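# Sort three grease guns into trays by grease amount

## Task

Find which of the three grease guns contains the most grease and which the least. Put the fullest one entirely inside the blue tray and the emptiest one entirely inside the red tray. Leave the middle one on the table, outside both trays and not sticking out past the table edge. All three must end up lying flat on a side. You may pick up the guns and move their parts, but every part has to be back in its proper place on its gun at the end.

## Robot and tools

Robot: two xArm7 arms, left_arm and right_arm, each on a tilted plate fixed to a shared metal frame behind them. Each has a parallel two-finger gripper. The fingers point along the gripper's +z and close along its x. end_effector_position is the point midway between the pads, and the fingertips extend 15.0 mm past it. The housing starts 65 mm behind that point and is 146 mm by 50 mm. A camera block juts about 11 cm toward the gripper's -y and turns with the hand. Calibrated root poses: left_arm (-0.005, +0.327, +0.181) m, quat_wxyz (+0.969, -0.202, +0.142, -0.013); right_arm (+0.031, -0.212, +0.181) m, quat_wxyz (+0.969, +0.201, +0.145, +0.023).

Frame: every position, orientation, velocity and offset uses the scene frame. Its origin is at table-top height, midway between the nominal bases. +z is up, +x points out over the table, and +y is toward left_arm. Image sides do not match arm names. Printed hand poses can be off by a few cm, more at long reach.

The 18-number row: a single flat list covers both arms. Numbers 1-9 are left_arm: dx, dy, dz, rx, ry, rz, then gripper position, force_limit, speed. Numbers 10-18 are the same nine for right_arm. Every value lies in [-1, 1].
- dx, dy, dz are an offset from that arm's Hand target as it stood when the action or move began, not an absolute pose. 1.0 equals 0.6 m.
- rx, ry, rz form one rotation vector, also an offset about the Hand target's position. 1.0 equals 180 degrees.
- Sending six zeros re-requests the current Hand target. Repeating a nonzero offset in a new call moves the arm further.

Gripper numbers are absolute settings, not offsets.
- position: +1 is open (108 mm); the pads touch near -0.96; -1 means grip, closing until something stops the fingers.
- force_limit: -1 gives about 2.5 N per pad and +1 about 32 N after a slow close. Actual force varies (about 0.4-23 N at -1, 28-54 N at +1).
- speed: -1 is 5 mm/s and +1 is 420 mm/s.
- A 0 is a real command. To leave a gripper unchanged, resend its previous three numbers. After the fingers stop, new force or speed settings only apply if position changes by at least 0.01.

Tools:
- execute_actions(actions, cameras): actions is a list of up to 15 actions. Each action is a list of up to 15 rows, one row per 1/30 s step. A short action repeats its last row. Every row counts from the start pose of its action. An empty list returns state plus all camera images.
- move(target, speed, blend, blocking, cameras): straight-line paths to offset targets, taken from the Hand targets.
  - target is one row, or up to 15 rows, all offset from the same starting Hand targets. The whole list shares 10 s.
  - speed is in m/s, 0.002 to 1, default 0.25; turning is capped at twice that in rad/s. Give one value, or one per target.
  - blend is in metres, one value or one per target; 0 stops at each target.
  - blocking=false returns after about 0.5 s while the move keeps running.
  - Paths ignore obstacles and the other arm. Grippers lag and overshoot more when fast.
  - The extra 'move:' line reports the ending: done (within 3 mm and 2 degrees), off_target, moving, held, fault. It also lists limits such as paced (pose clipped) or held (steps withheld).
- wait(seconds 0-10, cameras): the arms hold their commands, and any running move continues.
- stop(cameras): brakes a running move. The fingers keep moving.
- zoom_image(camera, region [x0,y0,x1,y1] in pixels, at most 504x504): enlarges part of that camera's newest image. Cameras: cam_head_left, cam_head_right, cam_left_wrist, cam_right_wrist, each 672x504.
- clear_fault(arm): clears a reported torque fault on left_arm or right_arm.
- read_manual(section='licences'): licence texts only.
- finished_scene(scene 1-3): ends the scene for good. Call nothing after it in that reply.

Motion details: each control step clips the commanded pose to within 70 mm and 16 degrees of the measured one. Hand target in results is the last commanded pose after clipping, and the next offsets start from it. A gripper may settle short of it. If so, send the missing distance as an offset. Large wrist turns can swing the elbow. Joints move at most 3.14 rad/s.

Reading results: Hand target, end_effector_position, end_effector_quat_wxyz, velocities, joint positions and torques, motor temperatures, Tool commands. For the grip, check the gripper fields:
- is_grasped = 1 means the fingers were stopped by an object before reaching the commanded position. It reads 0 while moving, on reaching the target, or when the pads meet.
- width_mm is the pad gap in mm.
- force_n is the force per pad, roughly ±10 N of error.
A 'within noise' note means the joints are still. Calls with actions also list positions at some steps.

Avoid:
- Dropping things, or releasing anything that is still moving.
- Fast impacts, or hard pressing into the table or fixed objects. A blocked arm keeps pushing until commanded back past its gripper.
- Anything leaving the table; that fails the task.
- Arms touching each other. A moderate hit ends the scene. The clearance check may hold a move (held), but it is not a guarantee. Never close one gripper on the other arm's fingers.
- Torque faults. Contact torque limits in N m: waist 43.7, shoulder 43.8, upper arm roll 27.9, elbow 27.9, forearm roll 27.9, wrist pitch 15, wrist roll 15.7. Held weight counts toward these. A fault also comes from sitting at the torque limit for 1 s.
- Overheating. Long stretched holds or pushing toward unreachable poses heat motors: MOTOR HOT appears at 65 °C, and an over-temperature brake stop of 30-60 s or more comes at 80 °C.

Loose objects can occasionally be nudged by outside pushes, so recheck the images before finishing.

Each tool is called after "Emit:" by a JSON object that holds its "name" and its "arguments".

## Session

Emit:
{"name": "execute_actions", "arguments": {"actions": []}}

Scene clock: 0.00 s.
left_arm: end_effector_position=(+0.6317, +0.0262, +0.2259) width_mm=108.06 is_grasped=0 force_n=0.00 end_effector_quat_wxyz=(+0.183, +0.778, +0.385, +0.461) | right_arm: end_effector_position=(+0.6636, -0.4447, +0.2684) width_mm=108.05 is_grasped=0 force_n=0.00 end_effector_quat_wxyz=(-0.003, -0.401, +0.916, +0.015)
Joint positions: left_arm=[-1.211 1.411 0.683 1.967 -1.899 -0.738 2.578] | right_arm=[1.792 -0.283 -1.811 1.446 -0.706 1.15 -1.409]
Joint velocities: within noise
Joint torques (N m): no reading
Motor temperatures (°C): left_arm=[33 35 35 32 32 31 33] | right_arm=[33 39 38 28 31 33 35]
Hand target: left_arm +0.6317, +0.0262, +0.2259; +0.183, +0.778, +0.385, +0.461 | right_arm +0.6636, -0.4447, +0.2684; -0.003, -0.401, +0.916, +0.015
Tool commands: left_gripper/position=+1.0 left_gripper/force_limit=+1.0 left_gripper/speed=+1.0 right_gripper/position=+1.0 right_gripper/force_limit=+1.0 right_gripper/speed=+1.0

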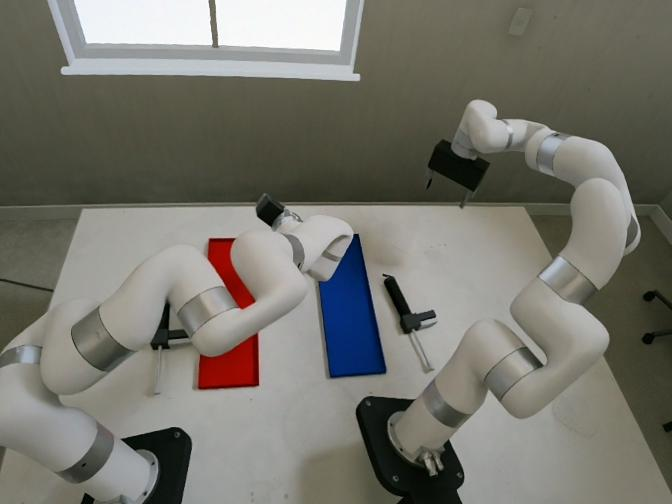

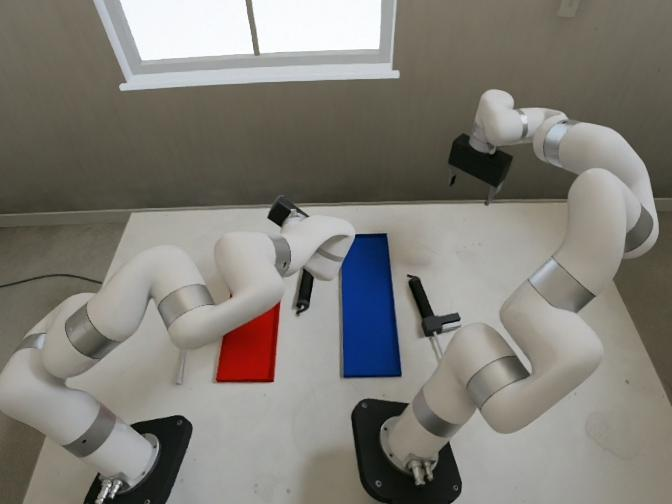

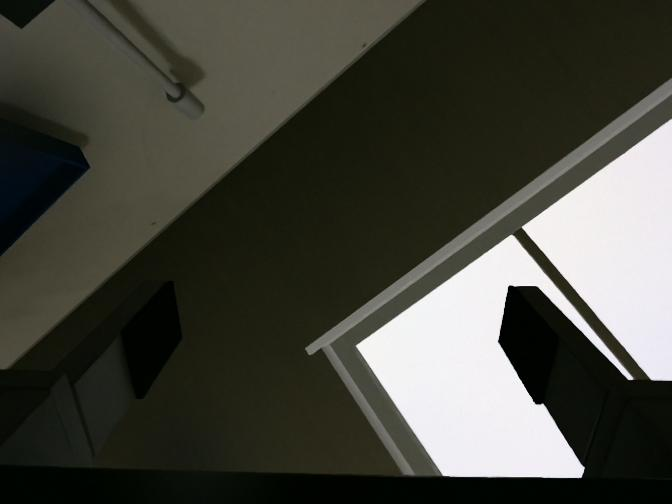

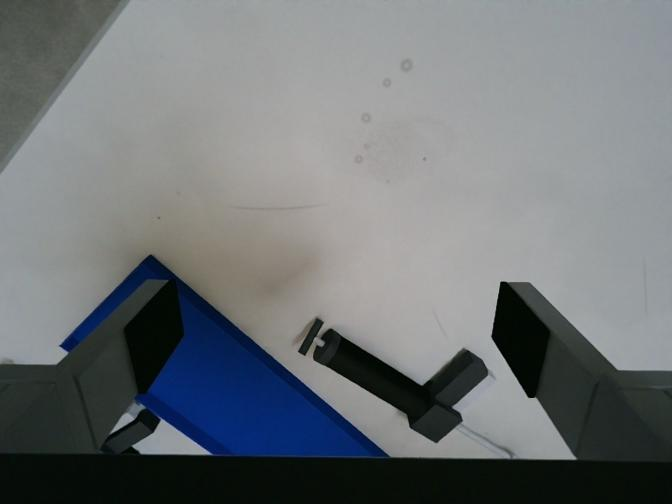

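Emit:
{"name": "move", "arguments": {"target": [-0.336,0.206,0.09,-0.134,0.309,0.188,0.3,1,-0.3,-0.389,0.241,-0.03,-0.011,0.007,-0.763,0.3,1,-0.3], "speed": 0.5, "cameras": ["cam_head_left","cam_left_wrist","cam_right_wrist"]}}

Scene clock: 12.27 s.
left_arm: end_effector_position=(+0.4301, +0.1498, +0.2799) width_mm=69.50 is_grasped=0 force_n=0.00 end_effector_quat_wxyz=(+0.001, +0.707, +0.708, -0.001) | right_arm: end_effector_position=(+0.4302, -0.3001, +0.2504) width_mm=69.51 is_grasped=0 force_n=0.00 end_effector_quat_wxyz=(+0.000, +0.708, +0.707, -0.001) end_effector_velocity=(+0.001, -0.001, +0.001) end_effector_angular_velocity=(+0.002, -0.003, -0.005)
Joint positions: left_arm=[-0.97 0.621 0.271 1.568 -2.756 -1.069 2.953] | right_arm=[2.12 1.07 -2.094 0.45 0.682 0.865 0.315]
Joint velocities: left_arm=[within noise] | right_arm=[0 -0.001 -0.005 0 0 -0.001 0.001]
Joint torques (N m): left_arm=[-6.38 -34.22 -9.91 9.11 -3.2 -6.14 1.58] | right_arm=[15.12 4.47 -4.94 14.99 1.26 -0.34 1.16]
Hand target: left_arm +0.4301, +0.1498, +0.2799; +0.001, +0.707, +0.708, -0.001 | right_arm +0.4302, -0.3001, +0.2504; +0.000, +0.708, +0.707, -0.001
Off the commanded pose: left_arm 0.000 m, 0 deg | right_arm 0.000 m, 0 deg.
move: done
Images, in order (width x height): cam_head_left 672x504, cam_left_wrist 672x504, cam_right_wrist 672x504.

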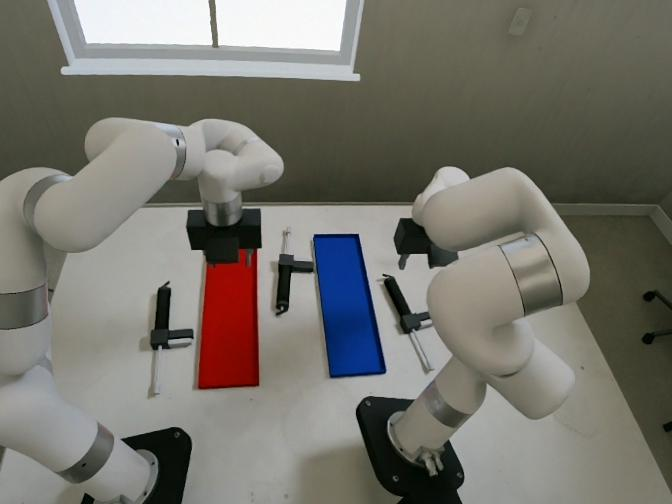

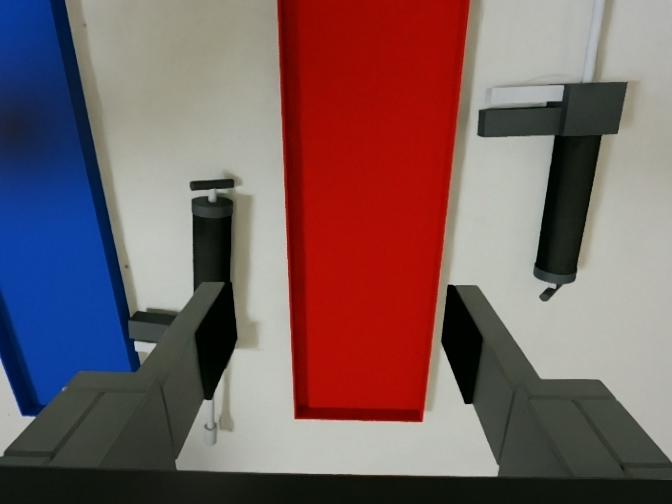

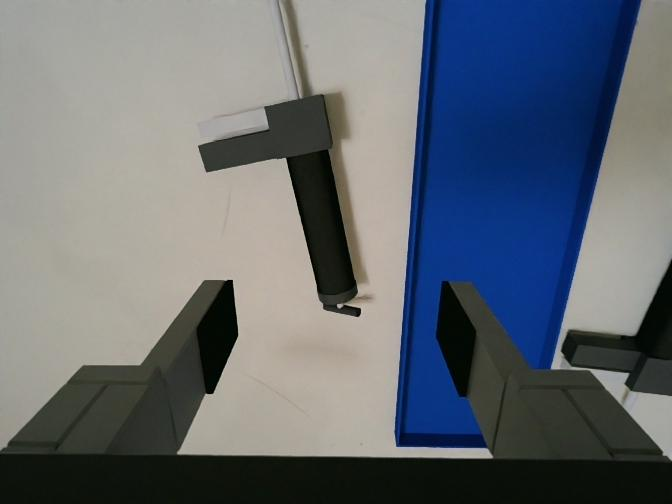

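Emit:
{"name": "move", "arguments": {"target": [[0,0,0,0,0,0,0.3,1,-0.3,0.0097,-0.0248,-0.25,0,0,0.061,0.3,1,-0.3],[0.0332,-0.05,-0.133,0,0,-0.5,0.3,1,-0.3,0.0097,-0.0248,-0.3707,0,0,0.061,0.3,1,-0.3],[0.0332,-0.05,-0.133,0,0,-0.5,-0.25,0,-0.3,0.0097,-0.0248,-0.3707,0,0,0.061,-1,1,-0.2],[0.0332,-0.05,-0.133,0,0,-0.5,-0.25,0,-0.3,0.0097,-0.0248,-0.084,0,0,0.061,-1,1,-0.2],[0.0332,-0.05,-0.133,0,0,-0.5,-0.25,0,-0.3,0.033,0.25,-0.084,0,0,0.5,-1,1,-0.2]], "speed": [0.4,0.25,0.2,0.3,0.4], "cameras": ["cam_head_left","cam_left_wrist","cam_right_wrist"]}}

Scene clock: 44.77 s.
left_arm: end_effector_position=(+0.4500, +0.1198, +0.2001) width_mm=39.26 is_grasped=0 force_n=0.00 end_effector_quat_wxyz=(+0.000, +1.000, +0.001, -0.001) | right_arm: end_effector_position=(+0.4500, -0.1501, +0.2000) width_mm=35.34 is_grasped=1 force_n=32.39 end_effector_quat_wxyz=(+0.001, +0.001, +1.000, +0.000)
Joint positions: left_arm=[-0.679 0.827 -0.079 1.688 -2.49 -1.044 4.347] | right_arm=[2.713 -0.758 -1.919 0.998 1.839 -1.313 -2.366]
Joint torques (N m): left_arm=[-7.73 -29.74 -13.27 10.2 -1.55 -6.26 0.14] | right_arm=[22.33 12.34 15.16 11.31 1.14 -3.35 -1.54]
Hand target: left_arm +0.4500, +0.1198, +0.2001; +0.000, +1.000, +0.001, -0.001 | right_arm +0.4500, -0.1501, +0.2000; +0.001, +0.001, +1.000, +0.000
Off the commanded pose: left_arm 0.000 m, 0 deg | right_arm 0.000 m, 0 deg.
move: done; limits=paced
Images, in order (width x height): cam_head_left 672x504, cam_left_wrist 672x504, cam_right_wrist 672x504.

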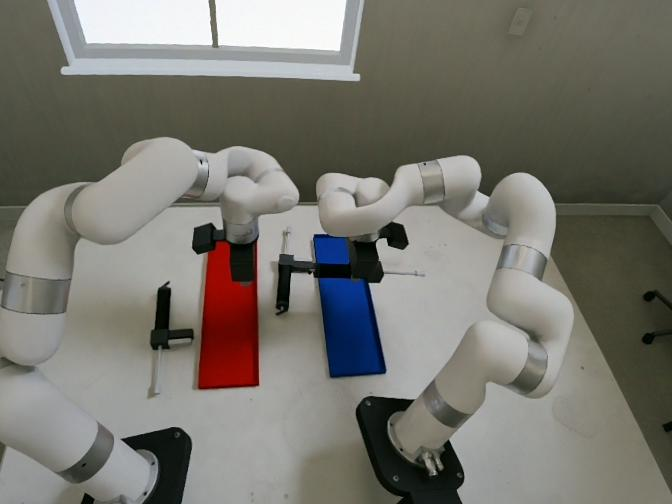

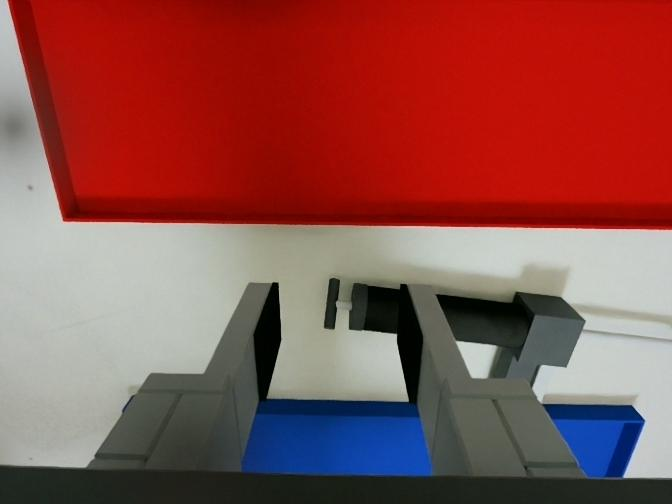

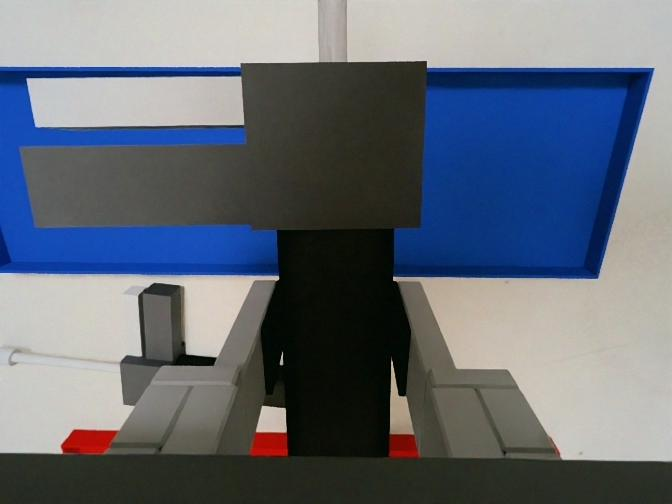

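Emit:
{"name": "move", "arguments": {"target": [[0,-0.26,0,0,0,0,-0.25,0,-0.3,0,0,0,0,0,0,-1,1,-0.2],[0,-0.26,0,0,0,0,-1,0,-0.6,0,0,0,0,0,0,-1,1,-0.2]]}}

Emit:
{"name": "move", "arguments": {"target": [0,0.0167,0,0,0,0,-1,0,-0.6,0,0,0,0,0,0,-1,1,-0.2], "speed": 0.05, "cameras": ["cam_left_wrist"]}}

Emit:
{"name": "move", "arguments": {"target": [0,0.0167,0,0,0,0,-1,0,-0.6,0,0,0,0,0,0,-1,1,-0.2], "speed": 0.05}}

Emit:
{"name": "move", "arguments": {"target": [0,0.0167,0,0,0,0,-1,0,-0.6,0,0,0,0,0,0,-1,1,-0.2], "speed": 0.05}}

Emit:
{"name": "move", "arguments": {"target": [0,0.0167,0,0,0,0,-1,0,-0.6,0,0,0,0,0,0,-1,1,-0.2], "speed": 0.05}}

Emit:
{"name": "move", "arguments": {"target": [0,0.0167,0,0,0,0,-1,0,-0.6,0,0,0,0,0,0,-1,1,-0.2], "speed": 0.05}}

Scene clock: 51.67 s.
left_arm: end_effector_position=(+0.4500, +0.1116, +0.2000) width_mm=39.25 is_grasped=0 force_n=0.00 end_effector_quat_wxyz=(+0.000, +1.000, +0.001, -0.001) | right_arm: end_effector_position=(+0.4500, -0.1501, +0.2000) width_mm=35.34 is_grasped=1 force_n=32.39 end_effector_quat_wxyz=(+0.001, +0.001, +1.000, +0.000)
Joint positions: left_arm=[-0.687 0.851 -0.084 1.721 -2.491 -1.056 4.343] | right_arm=[2.713 -0.758 -1.919 0.998 1.839 -1.313 -2.366]
Joint torques (N m): left_arm=[-8.04 -40.04 -6.12 8.03 2.65 -0.2 1.32] | right_arm=[22.28 12.19 15.76 11.29 1.13 -3.15 -1.64]
Hand target: left_arm +0.4500, +0.1116, +0.2000; +0.000, +1.000, +0.001, -0.001 (not the last commanded pose) | right_arm +0.4500, -0.1501, +0.2000; +0.001, +0.001, +1.000, +0.000
Tool commands: left_gripper/position=-0.25 left_gripper/force_limit=+0.0 left_gripper/speed=-0.3 right_gripper/position=-1.0 right_gripper/force_limit=+1.0 right_gripper/speed=-0.2
Off the commanded pose: left_arm 0.148 m, 0 deg | right_arm 0.000 m, 0 deg.
move: held (left_arm; a check stopped the path); path passed 0 of 2 targets; target 2's new numbers were not sent; limits=held
pose unreachable (left arm): on one or more control steps of this call, first in action 0 (counted from 0), this arm could not follow its commanded pose, so it was not sent that pose on those steps. It may still have moved: this result reports where it is.
cause: moving toward the commanded pose would bring a part of the arm too close to another arm (a part of this arm just beyond joint 6 (wrist pitch) and a part of the right arm just beyond its joint 5 (forearm roll), along the way the arms are being sent, or toward where that arm still pushes).

Scene clock: 52.47 s.
left_arm: end_effector_position=(+0.4500, +0.1216, +0.2000) width_mm=0.00 is_grasped=0 force_n=36.41 end_effector_quat_wxyz=(+0.000, +1.000, +0.001, -0.001) | right_arm: end_effector_position=(+0.4500, -0.1501, +0.2000) width_mm=35.34 is_grasped=1 force_n=32.39 end_effector_quat_wxyz=(+0.001, +0.001, +1.000, +0.000)
Joint positions: left_arm=[-0.678 0.82 -0.079 1.679 -2.489 -1.04 4.346] | right_arm=[2.713 -0.758 -1.919 0.998 1.839 -1.313 -2.366]
Joint torques (N m): left_arm=[-7.72 -39.23 -6.14 7.6 2.63 0.06 1.49] | right_arm=[22.39 12.31 15.68 11.28 1.17 -3.24 -1.56]
Hand target: left_arm +0.4500, +0.1216, +0.2000; +0.000, +1.000, +0.001, -0.001 | right_arm +0.4500, -0.1501, +0.2000; +0.001, +0.001, +1.000, +0.000
Off the commanded pose: left_arm 0.000 m, 0 deg | right_arm 0.000 m, 0 deg.
move: done
Images, in order (width x height): cam_left_wrist 672x504.

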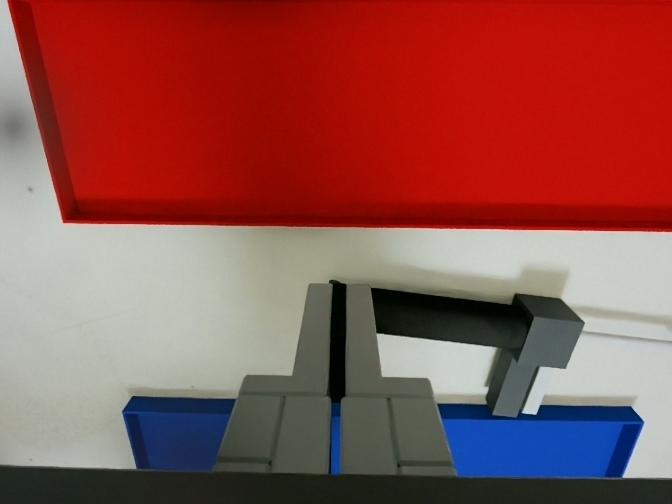

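Scene clock: 53.27 s.
left_arm: end_effector_position=(+0.4500, +0.1316, +0.2000) width_mm=0.00 is_grasped=0 force_n=36.41 end_effector_quat_wxyz=(+0.000, +1.000, +0.001, -0.001) | right_arm: end_effector_position=(+0.4500, -0.1501, +0.2000) width_mm=35.34 is_grasped=1 force_n=32.39 end_effector_quat_wxyz=(+0.001, +0.001, +1.000, +0.000)
Joint positions: left_arm=[-0.668 0.791 -0.074 1.639 -2.488 -1.025 4.35] | right_arm=[2.713 -0.758 -1.919 0.998 1.839 -1.313 -2.366]
Joint torques (N m): left_arm=[-7.37 -39.01 -6.29 7.84 2.35 0.17 1.35] | right_arm=[22.35 12.19 15.75 11.3 1.12 -3.2 -1.52]
Hand target: left_arm +0.4500, +0.1316, +0.2000; +0.000, +1.000, +0.001, -0.001 | right_arm +0.4500, -0.1501, +0.2000; +0.001, +0.001, +1.000, +0.000
Off the commanded pose: left_arm 0.000 m, 0 deg | right_arm 0.000 m, 0 deg.
move: done

Scene clock: 54.07 s.
left_arm: end_effector_position=(+0.4500, +0.1416, +0.2000) width_mm=0.00 is_grasped=0 force_n=36.41 end_effector_quat_wxyz=(+0.000, +1.000, +0.001, -0.001) | right_arm: end_effector_position=(+0.4500, -0.1501, +0.2000) width_mm=35.34 is_grasped=1 force_n=32.39 end_effector_quat_wxyz=(+0.001, +0.001, +1.000, +0.000)
Joint positions: left_arm=[-0.658 0.762 -0.069 1.601 -2.486 -1.011 4.355] | right_arm=[2.713 -0.758 -1.919 0.998 1.839 -1.313 -2.366]
Joint torques (N m): left_arm=[-7.16 -38.35 -6.17 7.5 2.47 0.04 1.44] | right_arm=[22.45 12.08 15.81 11.35 1.15 -3.16 -1.56]
Hand target: left_arm +0.4500, +0.1417, +0.2000; +0.000, +1.000, +0.001, -0.001 | right_arm +0.4500, -0.1501, +0.2000; +0.001, +0.001, +1.000, +0.000
Off the commanded pose: left_arm 0.000 m, 0 deg | right_arm 0.000 m, 0 deg.
move: done

Scene clock: 54.87 s.
left_arm: end_effector_position=(+0.4500, +0.1517, +0.2000) width_mm=0.00 is_grasped=0 force_n=36.41 end_effector_quat_wxyz=(+0.000, +1.000, +0.001, -0.001) | right_arm: end_effector_position=(+0.4500, -0.1501, +0.2000) width_mm=35.34 is_grasped=1 force_n=32.39 end_effector_quat_wxyz=(+0.001, +0.001, +1.000, +0.000)
Joint positions: left_arm=[-0.648 0.734 -0.064 1.566 -2.484 -0.997 4.361] | right_arm=[2.713 -0.758 -1.919 0.998 1.839 -1.313 -2.366]
Joint torques (N m): left_arm=[-7.14 -37.74 -5.97 7.6 2.57 0.01 1.18] | right_arm=[22.36 12.23 15.64 11.23 1.29 -3.19 -1.56]
Hand target: left_arm +0.4500, +0.1517, +0.2000; +0.000, +1.000, +0.001, -0.001 | right_arm +0.4500, -0.1501, +0.2000; +0.001, +0.001, +1.000, +0.000
Off the commanded pose: left_arm 0.000 m, 0 deg | right_arm 0.000 m, 0 deg.
move: done

Scene clock: 55.67 s.
left_arm: end_effector_position=(+0.4500, +0.1617, +0.2000) width_mm=0.00 is_grasped=0 force_n=36.41 end_effector_quat_wxyz=(+0.000, +1.000, +0.001, -0.001) | right_arm: end_effector_position=(+0.4500, -0.1501, +0.2000) width_mm=35.34 is_grasped=1 force_n=32.39 end_effector_quat_wxyz=(+0.001, +0.001, +1.000, +0.000)
Joint positions: left_arm=[-0.637 0.707 -0.06 1.531 -2.483 -0.985 4.368] | right_arm=[2.713 -0.758 -1.919 0.998 1.839 -1.313 -2.366]
Joint torques (N m): left_arm=[-6.91 -37.67 -6.18 7.52 2.39 -0.01 1.55] | right_arm=[22.33 12.28 15.69 11.28 1.18 -3.16 -1.6]
Hand target: left_arm +0.4500, +0.1617, +0.2000; +0.000, +1.000, +0.001, -0.001 | right_arm +0.4500, -0.1501, +0.2000; +0.001, +0.001, +1.000, +0.000
Off the commanded pose: left_arm 0.000 m, 0 deg | right_arm 0.000 m, 0 deg.
move: done

Emit:
{"name": "move", "arguments": {"target": [-0.05,0.147,0.25,-0.416,-0.239,0,-1,0,-0.6,0,0,0,0,0,0,-1,1,-0.2], "speed": 0.4, "cameras": ["cam_head_left"]}}

Scene clock: 97.37 s.
left_arm: end_effector_position=(+0.4200, +0.2499, +0.3500) width_mm=0.00 is_grasped=0 force_n=36.62 end_effector_quat_wxyz=(+0.594, +0.729, +0.000, +0.340) | right_arm: end_effector_position=(+0.4500, -0.1501, +0.2000) width_mm=35.34 is_grasped=1 force_n=32.39 end_effector_quat_wxyz=(+0.001, +0.001, +1.000, +0.000)
Joint positions: left_arm=[-0.599 -0.601 0.554 0.268 -1.795 0.664 4.247] | right_arm=[2.713 -0.758 -1.919 0.998 1.839 -1.313 -2.366]
Joint torques (N m): left_arm=[2 -0.61 -5.41 9.11 2.26 6.55 -1.34] | right_arm=[22.29 12.3 15.64 11.31 1.19 -3.22 -1.58]
Hand target: left_arm +0.4200, +0.2499, +0.3500; +0.594, +0.729, +0.000, +0.340 | right_arm +0.4500, -0.1501, +0.2000; +0.001, +0.001, +1.000, +0.000
Off the commanded pose: left_arm 0.000 m, 0 deg | right_arm 0.000 m, 0 deg.
move: done
Images, in order (width x height): cam_head_left 672x504.

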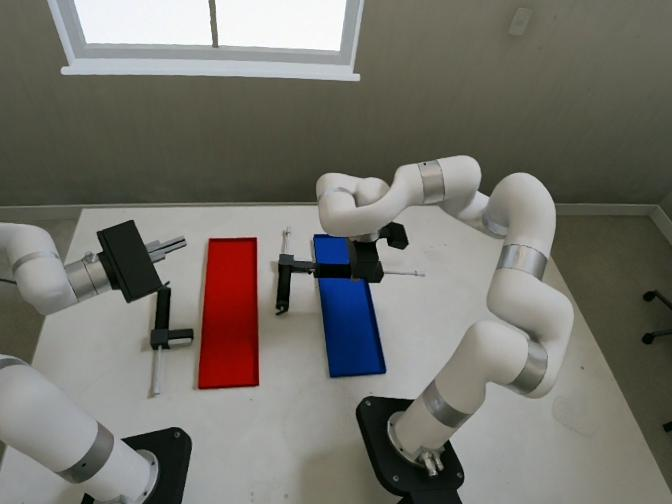

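Emit:
{"name": "move", "arguments": {"target": [0.05,0.083,0,0.137,0.097,-0.255,-1,0,-0.6,0,0,0,0,0,0,-1,1,-0.2], "speed": 0.4}}

Scene clock: 118.77 s.
left_arm: end_effector_position=(+0.4500, +0.2997, +0.3500) width_mm=0.00 is_grasped=0 force_n=36.52 end_effector_quat_wxyz=(+0.507, +0.820, -0.264, -0.035) | right_arm: end_effector_position=(+0.4500, -0.1501, +0.2000) width_mm=35.34 is_grasped=1 force_n=32.39 end_effector_quat_wxyz=(+0.001, +0.001, +1.000, +0.000)
Joint positions: left_arm=[-0.443 -0.18 0.452 0.966 -0.517 1.298 3.201] | right_arm=[2.713 -0.758 -1.919 0.998 1.839 -1.313 -2.366]
Joint torques (N m): left_arm=[-11.13 -13.8 -6.78 12.51 0.73 3.36 1.18] | right_arm=[22.33 12.09 15.49 11.32 1.12 -3.27 -1.52]
Hand target: left_arm +0.4500, +0.2997, +0.3500; +0.507, +0.820, -0.264, -0.034 | right_arm +0.4500, -0.1501, +0.2000; +0.001, +0.001, +1.000, +0.000
Off the commanded pose: left_arm 0.000 m, 0 deg | right_arm 0.000 m, 0 deg.
move: done

Emit:
{"name": "move", "arguments": {"target": [0,-0.25,-0.25,0.343,-0.023,0.179,-0.25,0,-0.3,0,0,0,0,0,0,-1,1,-0.2], "speed": 0.4, "cameras": ["cam_head_left","cam_head_right"]}}

Scene clock: 127.57 s.
left_arm: end_effector_position=(+0.4501, +0.1497, +0.2000) width_mm=39.25 is_grasped=0 force_n=0.00 end_effector_quat_wxyz=(+0.001, +1.000, +0.000, +0.000) | right_arm: end_effector_position=(+0.4500, -0.1501, +0.2000) width_mm=35.34 is_grasped=1 force_n=32.39 end_effector_quat_wxyz=(+0.001, +0.001, +1.000, +0.000)
Joint positions: left_arm=[-0.608 0.29 0.043 0.956 0.719 0.787 1.214] | right_arm=[2.713 -0.758 -1.919 0.998 1.839 -1.313 -2.366]
Joint torques (N m): left_arm=[-15.17 -22.1 -7.99 11.92 2.41 0.23 -1.54] | right_arm=[22.33 12.19 15.39 11.28 1.12 -3.21 -1.53]
Hand target: left_arm +0.4500, +0.1497, +0.2000; +0.001, +1.000, +0.000, +0.000 | right_arm +0.4500, -0.1501, +0.2000; +0.001, +0.001, +1.000, +0.000
Off the commanded pose: left_arm 0.000 m, 0 deg | right_arm 0.000 m, 0 deg.
move: done
Images, in order (width x height): cam_head_left 672x504, cam_head_right 672x504.

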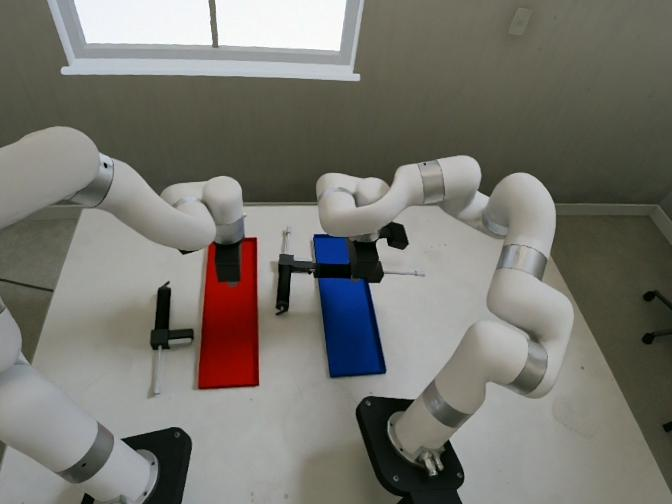

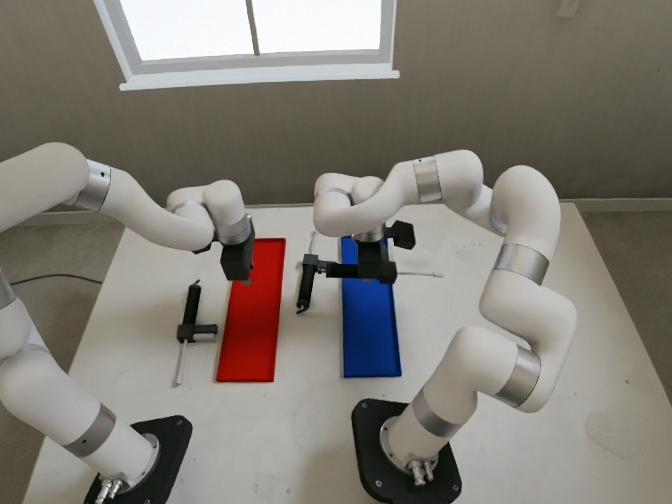

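Emit:
{"name": "move", "arguments": {"target": [[0,0.1,0.15,0,0,0,-0.25,0,-0.3,-0.0233,-0.275,-0.2,0,0,-0.439,-1,1,-0.2],[0,0.1,0.15,0,0,0,-0.25,0,-0.3,-0.0233,-0.275,-0.2857,0,0,-0.439,-1,1,-0.2],[0,0.1,0.15,0,0,0,-0.25,0,-0.3,-0.0233,-0.275,-0.2857,0,0,-0.439,0.3,1,-0.7],[0,0.1,0.15,0,0,0,-0.25,0,-0.3,-0.0233,-0.275,0.2,0,0,-0.439,0.3,1,-0.7]], "speed": [0.3,0.15,0.2,0.3], "cameras": ["cam_head_left","cam_right_wrist"]}}

Scene clock: 143.73 s.
left_arm: end_effector_position=(+0.4500, +0.2097, +0.2900) width_mm=39.25 is_grasped=0 force_n=0.00 end_effector_quat_wxyz=(+0.001, +1.000, +0.000, +0.000) | right_arm: end_effector_position=(+0.4360, -0.3151, +0.3200) width_mm=69.50 is_grasped=0 force_n=0.00 end_effector_quat_wxyz=(+0.000, +0.637, +0.771, -0.001)
Joint positions: left_arm=[-0.613 -0.01 0.021 0.89 0.609 0.989 1.373] | right_arm=[1.528 -0.361 -1.002 0.952 2.288 -1.266 -1.627]
Joint torques (N m): left_arm=[-13.54 -26.18 -14.22 11.91 -2.72 0.36 1.42] | right_arm=[-0.49 1.43 14.78 9.52 -1.52 -0.44 1.12]
Hand target: left_arm +0.4500, +0.2097, +0.2900; +0.001, +1.000, +0.000, +0.000 | right_arm +0.4360, -0.3151, +0.3200; +0.000, +0.637, +0.771, -0.001
Off the commanded pose: left_arm 0.000 m, 0 deg | right_arm 0.000 m, 0 deg.
move: done
Images, in order (width x height): cam_head_left 672x504, cam_right_wrist 672x504.

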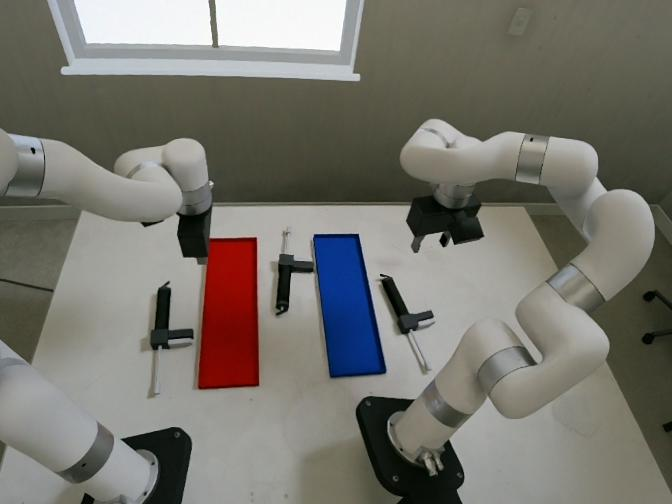

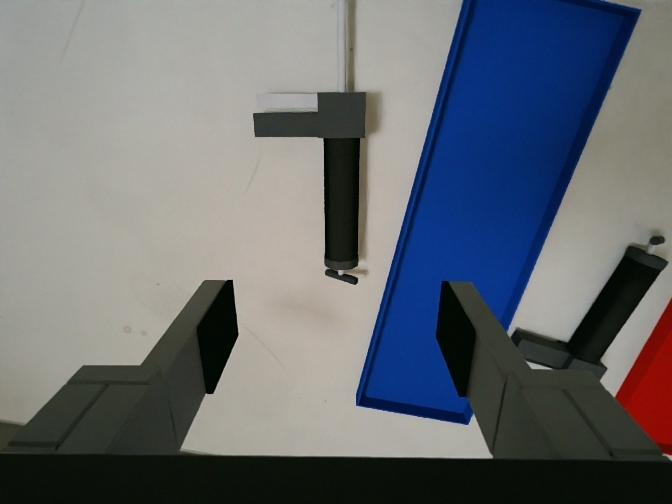

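Emit:
{"name": "move", "arguments": {"target": [0,0,0,0,0,0,-0.25,0,-0.3,0,-0.083,0.133,0.564,-0.057,0,-0.25,0,-0.3], "speed": 0.4, "cameras": ["cam_head_left"]}}

Scene clock: 156.10 s.
left_arm: end_effector_position=(+0.4500, +0.2097, +0.2900) width_mm=39.25 is_grasped=0 force_n=0.00 end_effector_quat_wxyz=(+0.001, +1.000, +0.000, +0.000) | right_arm: end_effector_position=(+0.4360, -0.3649, +0.3998) width_mm=39.26 is_grasped=0 force_n=0.00 end_effector_quat_wxyz=(-0.432, +0.401, +0.486, +0.646)
Joint positions: left_arm=[-0.613 -0.01 0.021 0.89 0.609 0.989 1.373] | right_arm=[1.597 -1.722 -0.956 1.276 2.78 -1.338 -2.274]
Joint torques (N m): left_arm=[-13.43 -26.67 -14.12 12.05 -2.62 0 1.33] | right_arm=[8.29 11.86 13.83 -5.55 3.2 2.35 -1.49]
Hand target: left_arm +0.4500, +0.2097, +0.2900; +0.001, +1.000, +0.000, +0.000 | right_arm +0.4360, -0.3649, +0.3998; -0.432, +0.401, +0.486, +0.646
Off the commanded pose: left_arm 0.000 m, 0 deg | right_arm 0.000 m, 0 deg.
move: done
Images, in order (width x height): cam_head_left 672x504.

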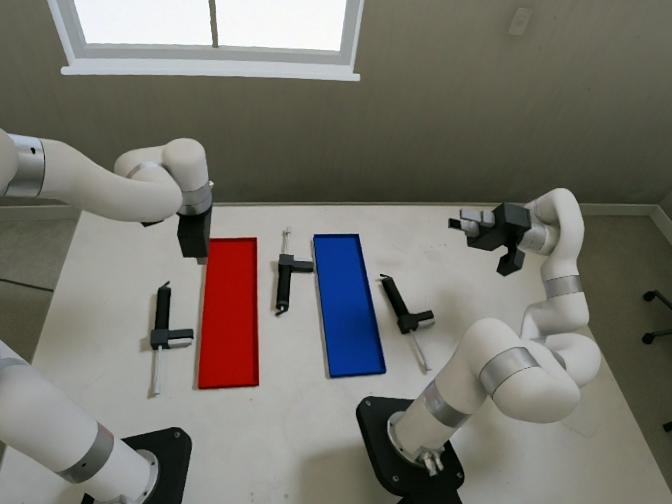

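Emit:
{"name": "move", "arguments": {"target": [0,0,0,0,0,0,-0.25,0,-0.3,0.15,0,0,0,0.116,-0.583,-0.25,0,-0.3], "speed": 0.4, "cameras": ["cam_head_left"]}}

Scene clock: 164.73 s.
left_arm: end_effector_position=(+0.4500, +0.2097, +0.2900) width_mm=39.25 is_grasped=0 force_n=0.00 end_effector_quat_wxyz=(+0.001, +1.000, +0.000, +0.000) | right_arm: end_effector_position=(+0.5260, -0.3649, +0.3998) width_mm=39.25 is_grasped=0 force_n=0.00 end_effector_quat_wxyz=(+0.176, +0.722, -0.095, +0.662)
Joint positions: left_arm=[-0.613 -0.01 0.021 0.89 0.609 0.989 1.373] | right_arm=[0.911 -1.137 -0.915 0.085 3.358 1.418 -2.269]
Joint torques (N m): left_arm=[-13.21 -26.62 -14.14 11.89 -2.54 -0.1 1.31] | right_arm=[7.39 5.83 8.93 10.8 -0.37 1.59 1.16]
Hand target: left_arm +0.4500, +0.2097, +0.2900; +0.001, +1.000, +0.000, +0.000 | right_arm +0.5260, -0.3649, +0.3998; +0.176, +0.722, -0.095, +0.662
Off the commanded pose: left_arm 0.000 m, 0 deg | right_arm 0.000 m, 0 deg.
move: done
Images, in order (width x height): cam_head_left 672x504.

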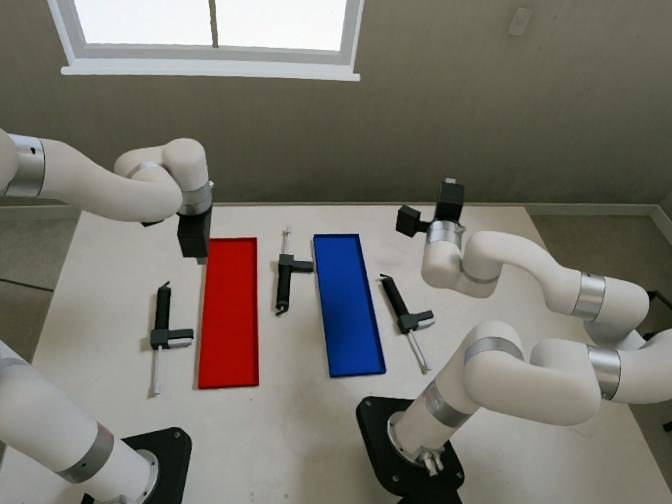

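Emit:
{"name": "move", "arguments": {"target": [0,0,0,0,0,0,-0.25,0,-0.3,-0.05,0,-0.1,0.124,0.467,0.067,-0.25,0,-0.3], "speed": 0.4, "cameras": ["cam_head_left"]}}

Scene clock: 175.37 s.
left_arm: end_effector_position=(+0.4500, +0.2097, +0.2900) width_mm=39.25 is_grasped=0 force_n=0.00 end_effector_quat_wxyz=(+0.001, +1.000, +0.000, +0.000) | right_arm: end_effector_position=(+0.4960, -0.3649, +0.3398) width_mm=39.26 is_grasped=0 force_n=0.00 end_effector_quat_wxyz=(-0.001, +1.000, +0.001, -0.003)
Joint positions: left_arm=[-0.613 -0.01 0.021 0.89 0.609 0.989 1.373] | right_arm=[1.309 -0.933 -0.785 0.875 5.185 1.686 -3.188]
Joint torques (N m): left_arm=[-13.04 -26.47 -14 12.34 -2.19 -0.21 1.27] | right_arm=[11.34 10.32 15.11 14.97 1.32 -0.37 -1.58]
Hand target: left_arm +0.4500, +0.2097, +0.2900; +0.001, +1.000, +0.000, +0.000 | right_arm +0.4960, -0.3649, +0.3398; -0.001, +1.000, +0.001, -0.003
Off the commanded pose: left_arm 0.000 m, 0 deg | right_arm 0.000 m, 0 deg.
move: done
Images, in order (width x height): cam_head_left 672x504.

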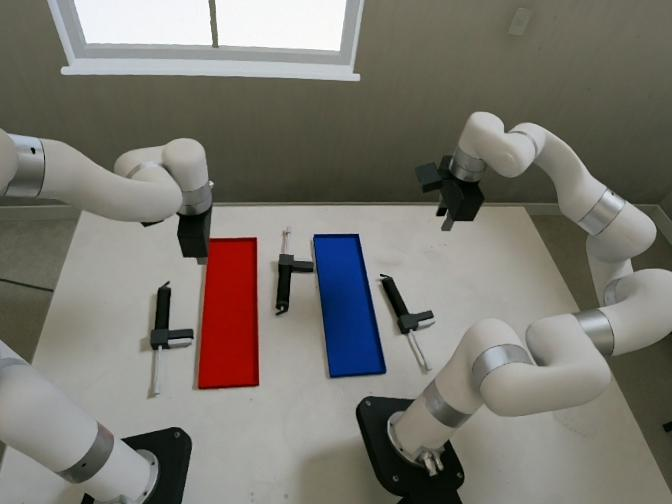

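Emit:
{"name": "move", "arguments": {"target": [[0,0,0,0,0,0,-0.25,0,-0.3,-0.1,0.0831,-0.15,0,0,-0.99,0.3,1,-0.3],[0,0,0,0,0,0,-0.25,0,-0.3,-0.1,0.0831,-0.35,0,0,0.561,0.3,1,-0.3],[0,0,0,0,0,0,-0.25,0,-0.3,-0.1,0.0831,-0.5187,0,0,0.561,0.3,1,-0.3]], "speed": [0.5,0.4,0.25], "cameras": ["cam_head_left","cam_right_wrist"]}}

Scene clock: 192.17 s.
left_arm: end_effector_position=(+0.4500, +0.2097, +0.2900) width_mm=39.25 is_grasped=0 force_n=0.00 end_effector_quat_wxyz=(+0.001, +1.000, +0.000, +0.000) | right_arm: end_effector_position=(+0.4360, -0.3151, +0.0285) width_mm=69.50 is_grasped=0 force_n=0.00 end_effector_quat_wxyz=(+0.002, +0.636, +0.772, -0.002)
Joint positions: left_arm=[-0.613 -0.01 0.021 0.89 0.609 0.989 1.373] | right_arm=[0.625 0.425 -0.991 0.625 5.138 -0.028 1.54]
Joint torques (N m): left_arm=[-13.67 -26.3 -14 11.89 -2.22 -0.38 1.3] | right_arm=[10.12 -6.64 -2.47 10.84 -1.51 -2.7 1.16]
Hand target: left_arm +0.4500, +0.2097, +0.2900; +0.001, +1.000, +0.000, +0.000 | right_arm +0.4360, -0.3151, +0.0286; +0.002, +0.636, +0.772, -0.002
Off the commanded pose: left_arm 0.000 m, 0 deg | right_arm 0.000 m, 0 deg.
move: done
Images, in order (width x height): cam_head_left 672x504, cam_right_wrist 672x504.

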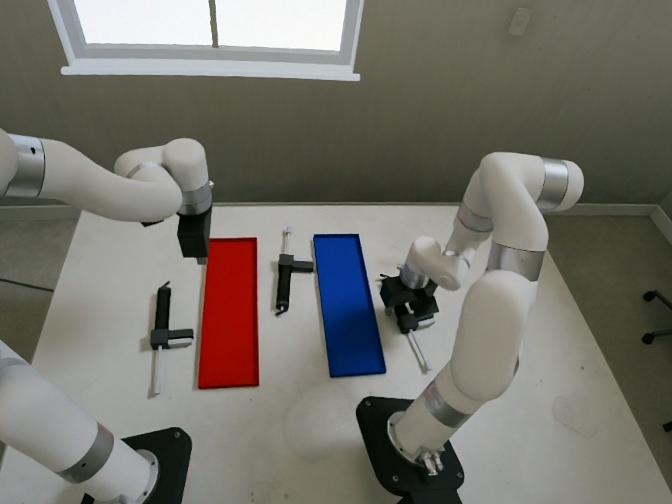

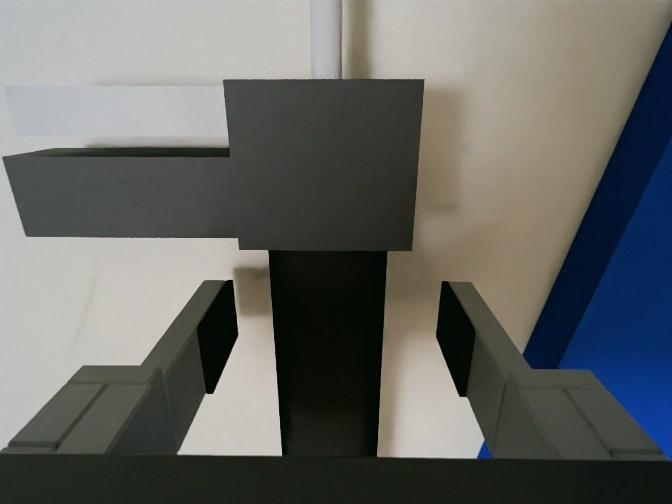

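Emit:
{"name": "move", "arguments": {"target": [[0,0,0,0,0,0,-0.25,0,-0.3,0,0,0,0,0,0,-1,1,-0.2],[0,-0.15,-0.15,0,0,0,-0.25,0,-0.3,0,0,0.287,0,0,0,-1,1,-0.2],[0,-0.15,-0.15,0,0,0,-0.25,0,-0.3,0.0233,0.275,0.2857,0,0,0.439,-1,1,-0.2]], "speed": [0.2,0.3,0.35], "cameras": ["cam_head_left","cam_right_wrist","cam_head_right"]}}

Scene clock: 200.93 s.
left_arm: end_effector_position=(+0.4500, +0.1197, +0.2000) width_mm=39.25 is_grasped=0 force_n=0.00 end_effector_quat_wxyz=(+0.001, +1.000, +0.000, +0.000) | right_arm: end_effector_position=(+0.4500, -0.1501, +0.2000) width_mm=35.21 is_grasped=1 force_n=37.73 end_effector_quat_wxyz=(+0.003, -0.001, +1.000, -0.001)
Joint positions: left_arm=[-0.632 0.363 0.019 1.028 0.71 0.809 1.179] | right_arm=[1.182 -0.089 -0.819 0.624 5.414 0.757 0.293]
Joint torques (N m): left_arm=[-15.76 -23.6 -7.67 11.68 1.71 -4.58 -0.81] | right_arm=[18.48 -2.45 7.81 22.3 1.27 -2.9 -1.56]
Hand target: left_arm +0.4500, +0.1197, +0.2000; +0.001, +1.000, +0.000, +0.000 | right_arm +0.4500, -0.1501, +0.2000; +0.003, -0.001, +1.000, -0.001
Off the commanded pose: left_arm 0.000 m, 0 deg | right_arm 0.000 m, 0 deg.
move: done; limits=paced
Images, in order (width x height): cam_head_left 672x504, cam_head_right 672x504, cam_right_wrist 672x504.

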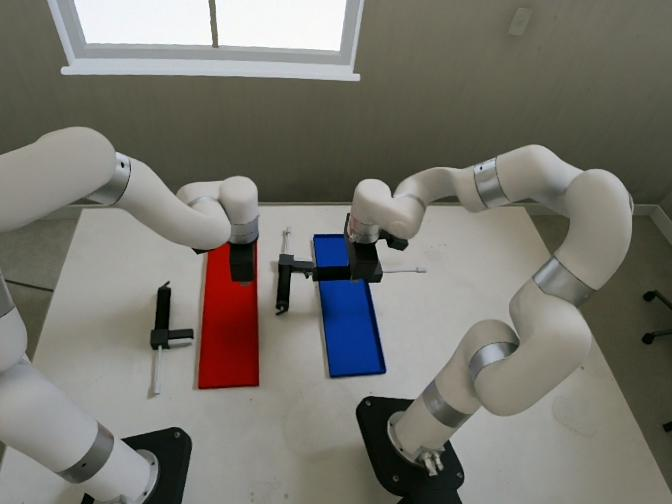

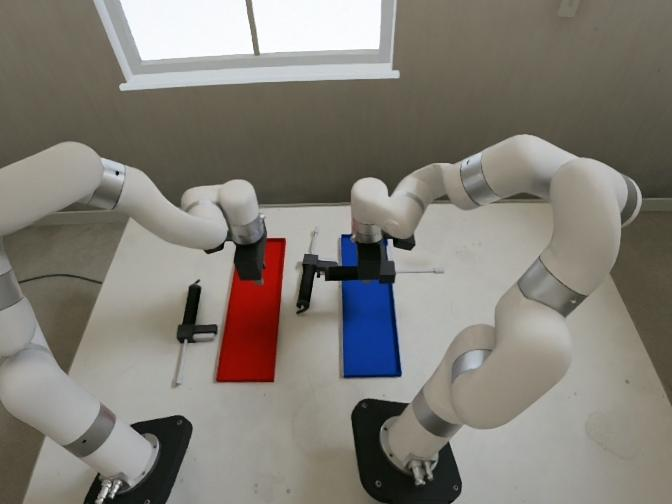

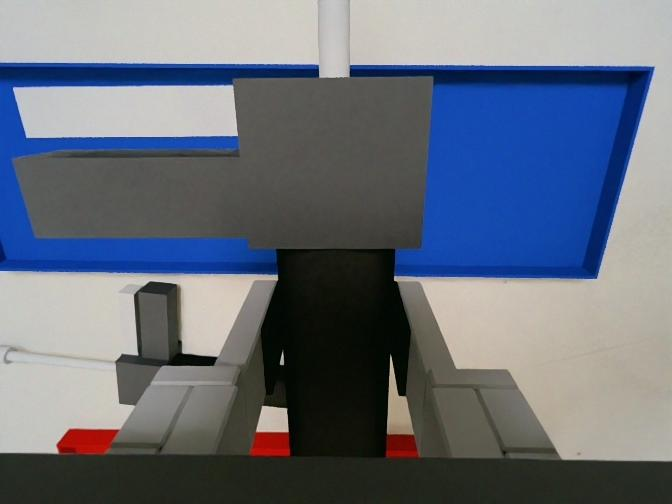

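Emit:
{"name": "move", "arguments": {"target": [[0,-0.2512,0,0,0,0,-0.25,0,-0.3,0,0,0,0,0,0,-1,1,-0.2],[0,-0.2512,0,0,0,0,-1,0,-0.6,0,0,0,0,0,0,-1,1,-0.2]], "cameras": ["cam_left_wrist"]}}

Scene clock: 205.00 s.
left_arm: end_effector_position=(+0.4499, -0.0310, +0.2000) width_mm=8.26 is_grasped=0 force_n=34.32 end_effector_quat_wxyz=(+0.001, +1.000, +0.000, -0.001) | right_arm: end_effector_position=(+0.4501, -0.1501, +0.2000) width_mm=35.21 is_grasped=1 force_n=37.20 end_effector_quat_wxyz=(+0.003, +0.000, +1.000, -0.001)
Joint positions: left_arm=[-0.771 0.758 -0.047 1.503 0.647 0.967 1.088] | right_arm=[1.182 -0.089 -0.819 0.624 5.414 0.757 0.293]
Joint torques (N m): left_arm=[-14.94 -38.57 -12.2 14.1 0.9 -3.38 1.3] | right_arm=[19.46 -2.91 11.33 11.83 0.97 -2.19 -1.52]
Hand target: left_arm +0.4500, -0.0310, +0.2000; +0.001, +1.000, +0.000, +0.000 | right_arm +0.4500, -0.1501, +0.2000; +0.003, -0.001, +1.000, -0.001
Off the commanded pose: left_arm 0.000 m, 0 deg | right_arm 0.000 m, 0 deg.
move: done
Images, in order (width x height): cam_left_wrist 672x504.

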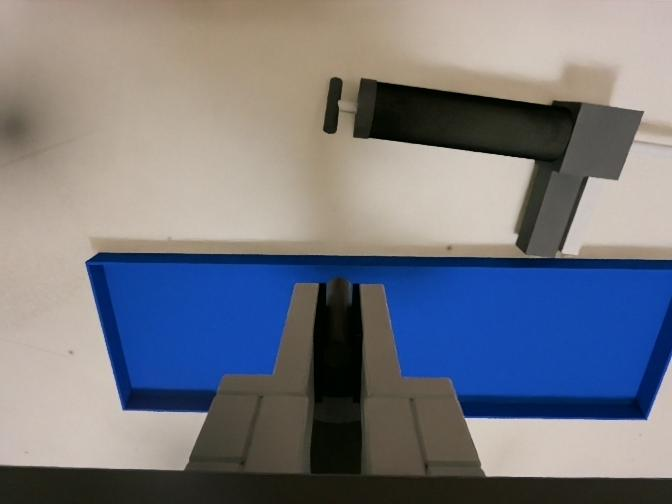

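Emit:
{"name": "move", "arguments": {"target": [0,0.0167,0,0,0,0,-1,0,-0.6,0,0,0,0,0,0,-1,1,-0.2], "speed": 0.05}}

Emit:
{"name": "move", "arguments": {"target": [0,0.0167,0,0,0,0,-1,0,-0.6,0,0,0,0,0,0,-1,1,-0.2], "speed": 0.05}}

Emit:
{"name": "move", "arguments": {"target": [0,0.0167,0,0,0,0,-1,0,-0.6,0,0,0,0,0,0,-1,1,-0.2], "speed": 0.05}}

Emit:
{"name": "move", "arguments": {"target": [0,0.0167,0,0,0,0,-1,0,-0.6,0,0,0,0,0,0,-1,1,-0.2], "speed": 0.05}}

Emit:
{"name": "move", "arguments": {"target": [0,0.0167,0,0,0,0,-1,0,-0.6,0,0,0,0,0,0,-1,1,-0.2], "speed": 0.05}}

Emit:
{"name": "move", "arguments": {"target": [0,0.0167,0,0,0,0,-1,0,-0.6,0,0,0,0,0,0,-1,1,-0.2], "speed": 0.05}}

Scene clock: 214.27 s.
left_arm: end_effector_position=(+0.4500, -0.0210, +0.2000) width_mm=8.26 is_grasped=1 force_n=34.31 end_effector_quat_wxyz=(+0.001, +1.000, +0.000, +0.000) | right_arm: end_effector_position=(+0.4500, -0.1500, +0.2000) width_mm=35.21 is_grasped=1 force_n=37.47 end_effector_quat_wxyz=(+0.003, -0.001, +1.000, -0.001)
Joint positions: left_arm=[-0.762 0.729 -0.045 1.464 0.652 0.953 1.089] | right_arm=[1.182 -0.089 -0.819 0.624 5.414 0.757 0.293]
Joint torques (N m): left_arm=[-5.61 -44.15 -4.55 12.45 4.28 -6.27 1.35] | right_arm=[15.14 -7 10.18 8.41 -0.45 -0.46 -1.11]
Hand target: left_arm +0.4500, -0.0210, +0.2000; +0.001, +1.000, +0.000, +0.000 | right_arm +0.4500, -0.1501, +0.2000; +0.003, -0.001, +1.000, -0.001
Off the commanded pose: left_arm 0.000 m, 0 deg | right_arm 0.000 m, 0 deg.
move: done

Scene clock: 215.07 s.
left_arm: end_effector_position=(+0.4500, -0.0110, +0.2000) width_mm=8.26 is_grasped=1 force_n=34.30 end_effector_quat_wxyz=(+0.001, +1.000, +0.000, +0.000) | right_arm: end_effector_position=(+0.4500, -0.1500, +0.2000) width_mm=35.21 is_grasped=1 force_n=37.47 end_effector_quat_wxyz=(+0.003, -0.001, +1.000, -0.001)
Joint positions: left_arm=[-0.752 0.701 -0.042 1.427 0.657 0.94 1.092] | right_arm=[1.182 -0.089 -0.819 0.624 5.414 0.757 0.293]
Joint torques (N m): left_arm=[-5.19 -43.2 -4.52 12.2 4.18 -6.19 1.3] | right_arm=[12.54 -7.87 9.05 11.95 -0.46 -0.41 -0.89]
Hand target: left_arm +0.4500, -0.0110, +0.2000; +0.001, +1.000, +0.000, +0.000 | right_arm +0.4500, -0.1501, +0.2000; +0.003, -0.001, +1.000, -0.001
Off the commanded pose: left_arm 0.000 m, 0 deg | right_arm 0.000 m, 0 deg.
move: done

Scene clock: 215.87 s.
left_arm: end_effector_position=(+0.4500, -0.0010, +0.2000) width_mm=8.26 is_grasped=1 force_n=34.29 end_effector_quat_wxyz=(+0.001, +1.000, +0.000, +0.000) | right_arm: end_effector_position=(+0.4500, -0.1500, +0.2000) width_mm=35.21 is_grasped=1 force_n=37.48 end_effector_quat_wxyz=(+0.003, -0.001, +1.000, -0.001)
Joint positions: left_arm=[-0.743 0.673 -0.039 1.39 0.662 0.928 1.095] | right_arm=[1.182 -0.089 -0.819 0.624 5.414 0.757 0.293]
Joint torques (N m): left_arm=[-5.16 -42.51 -4.92 11.99 4.03 -6.06 1.31] | right_arm=[11.45 -8.22 8.85 14.94 -0.45 -0.32 -0.75]
Hand target: left_arm +0.4500, -0.0010, +0.2000; +0.001, +1.000, +0.000, +0.000 | right_arm +0.4500, -0.1501, +0.2000; +0.003, -0.001, +1.000, -0.001
Off the commanded pose: left_arm 0.000 m, 0 deg | right_arm 0.000 m, 0 deg.
move: done

Scene clock: 216.67 s.
left_arm: end_effector_position=(+0.4500, +0.0090, +0.2000) width_mm=8.26 is_grasped=1 force_n=34.24 end_effector_quat_wxyz=(+0.001, +1.000, +0.000, +0.000) | right_arm: end_effector_position=(+0.4500, -0.1499, +0.2001) width_mm=35.21 is_grasped=1 force_n=37.54 end_effector_quat_wxyz=(+0.003, -0.001, +1.000, -0.001)
Joint positions: left_arm=[-0.733 0.646 -0.035 1.355 0.666 0.916 1.098] | right_arm=[1.182 -0.089 -0.819 0.624 5.414 0.757 0.293]
Joint torques (N m): left_arm=[0.07 -43.02 2.43 9.07 4.82 0.03 1.37] | right_arm=[5.31 -6.3 4.29 15.46 -0.4 3.54 -0.59]
Hand target: left_arm +0.4500, +0.0091, +0.2000; +0.001, +1.000, +0.000, +0.000 | right_arm +0.4500, -0.1501, +0.2000; +0.003, -0.001, +1.000, -0.001
Off the commanded pose: left_arm 0.000 m, 0 deg | right_arm 0.000 m, 0 deg.
move: done

Scene clock: 217.47 s.
left_arm: end_effector_position=(+0.4500, +0.0191, +0.2000) width_mm=8.26 is_grasped=1 force_n=34.25 end_effector_quat_wxyz=(+0.001, +1.000, +0.000, +0.000) | right_arm: end_effector_position=(+0.4500, -0.1500, +0.2000) width_mm=35.21 is_grasped=1 force_n=37.55 end_effector_quat_wxyz=(+0.003, -0.001, +1.000, -0.001)
Joint positions: left_arm=[-0.724 0.619 -0.032 1.321 0.671 0.905 1.102] | right_arm=[1.182 -0.089 -0.819 0.624 5.414 0.757 0.293]
Joint torques (N m): left_arm=[0.76 -42.19 3.11 8.77 4.99 0.7 1.44] | right_arm=[0.7 -3.93 2.1 15.55 -0.33 3.8 -0.35]
Hand target: left_arm +0.4500, +0.0191, +0.2000; +0.001, +1.000, +0.000, +0.000 | right_arm +0.4500, -0.1501, +0.2000; +0.003, -0.001, +1.000, -0.001
Off the commanded pose: left_arm 0.000 m, 0 deg | right_arm 0.000 m, 0 deg.
move: done

Scene clock: 218.27 s.
left_arm: end_effector_position=(+0.4500, +0.0291, +0.2000) width_mm=8.26 is_grasped=1 force_n=34.26 end_effector_quat_wxyz=(+0.001, +1.000, +0.000, +0.000) | right_arm: end_effector_position=(+0.4500, -0.1501, +0.2000) width_mm=35.21 is_grasped=1 force_n=37.56 end_effector_quat_wxyz=(+0.003, -0.001, +1.000, -0.001)
Joint positions: left_arm=[-0.714 0.592 -0.029 1.288 0.676 0.893 1.107] | right_arm=[1.182 -0.089 -0.819 0.624 5.414 0.757 0.293]
Joint torques (N m): left_arm=[1.35 -41.89 3.51 8.27 5.04 1.35 1.27] | right_arm=[-0.36 -2.19 1.56 15.54 -0.43 3.67 -0.14]
Hand target: left_arm +0.4500, +0.0291, +0.2000; +0.001, +1.000, +0.000, +0.000 | right_arm +0.4500, -0.1501, +0.2000; +0.003, -0.001, +1.000, -0.001
Off the commanded pose: left_arm 0.000 m, 0 deg | right_arm 0.000 m, 0 deg.
move: done


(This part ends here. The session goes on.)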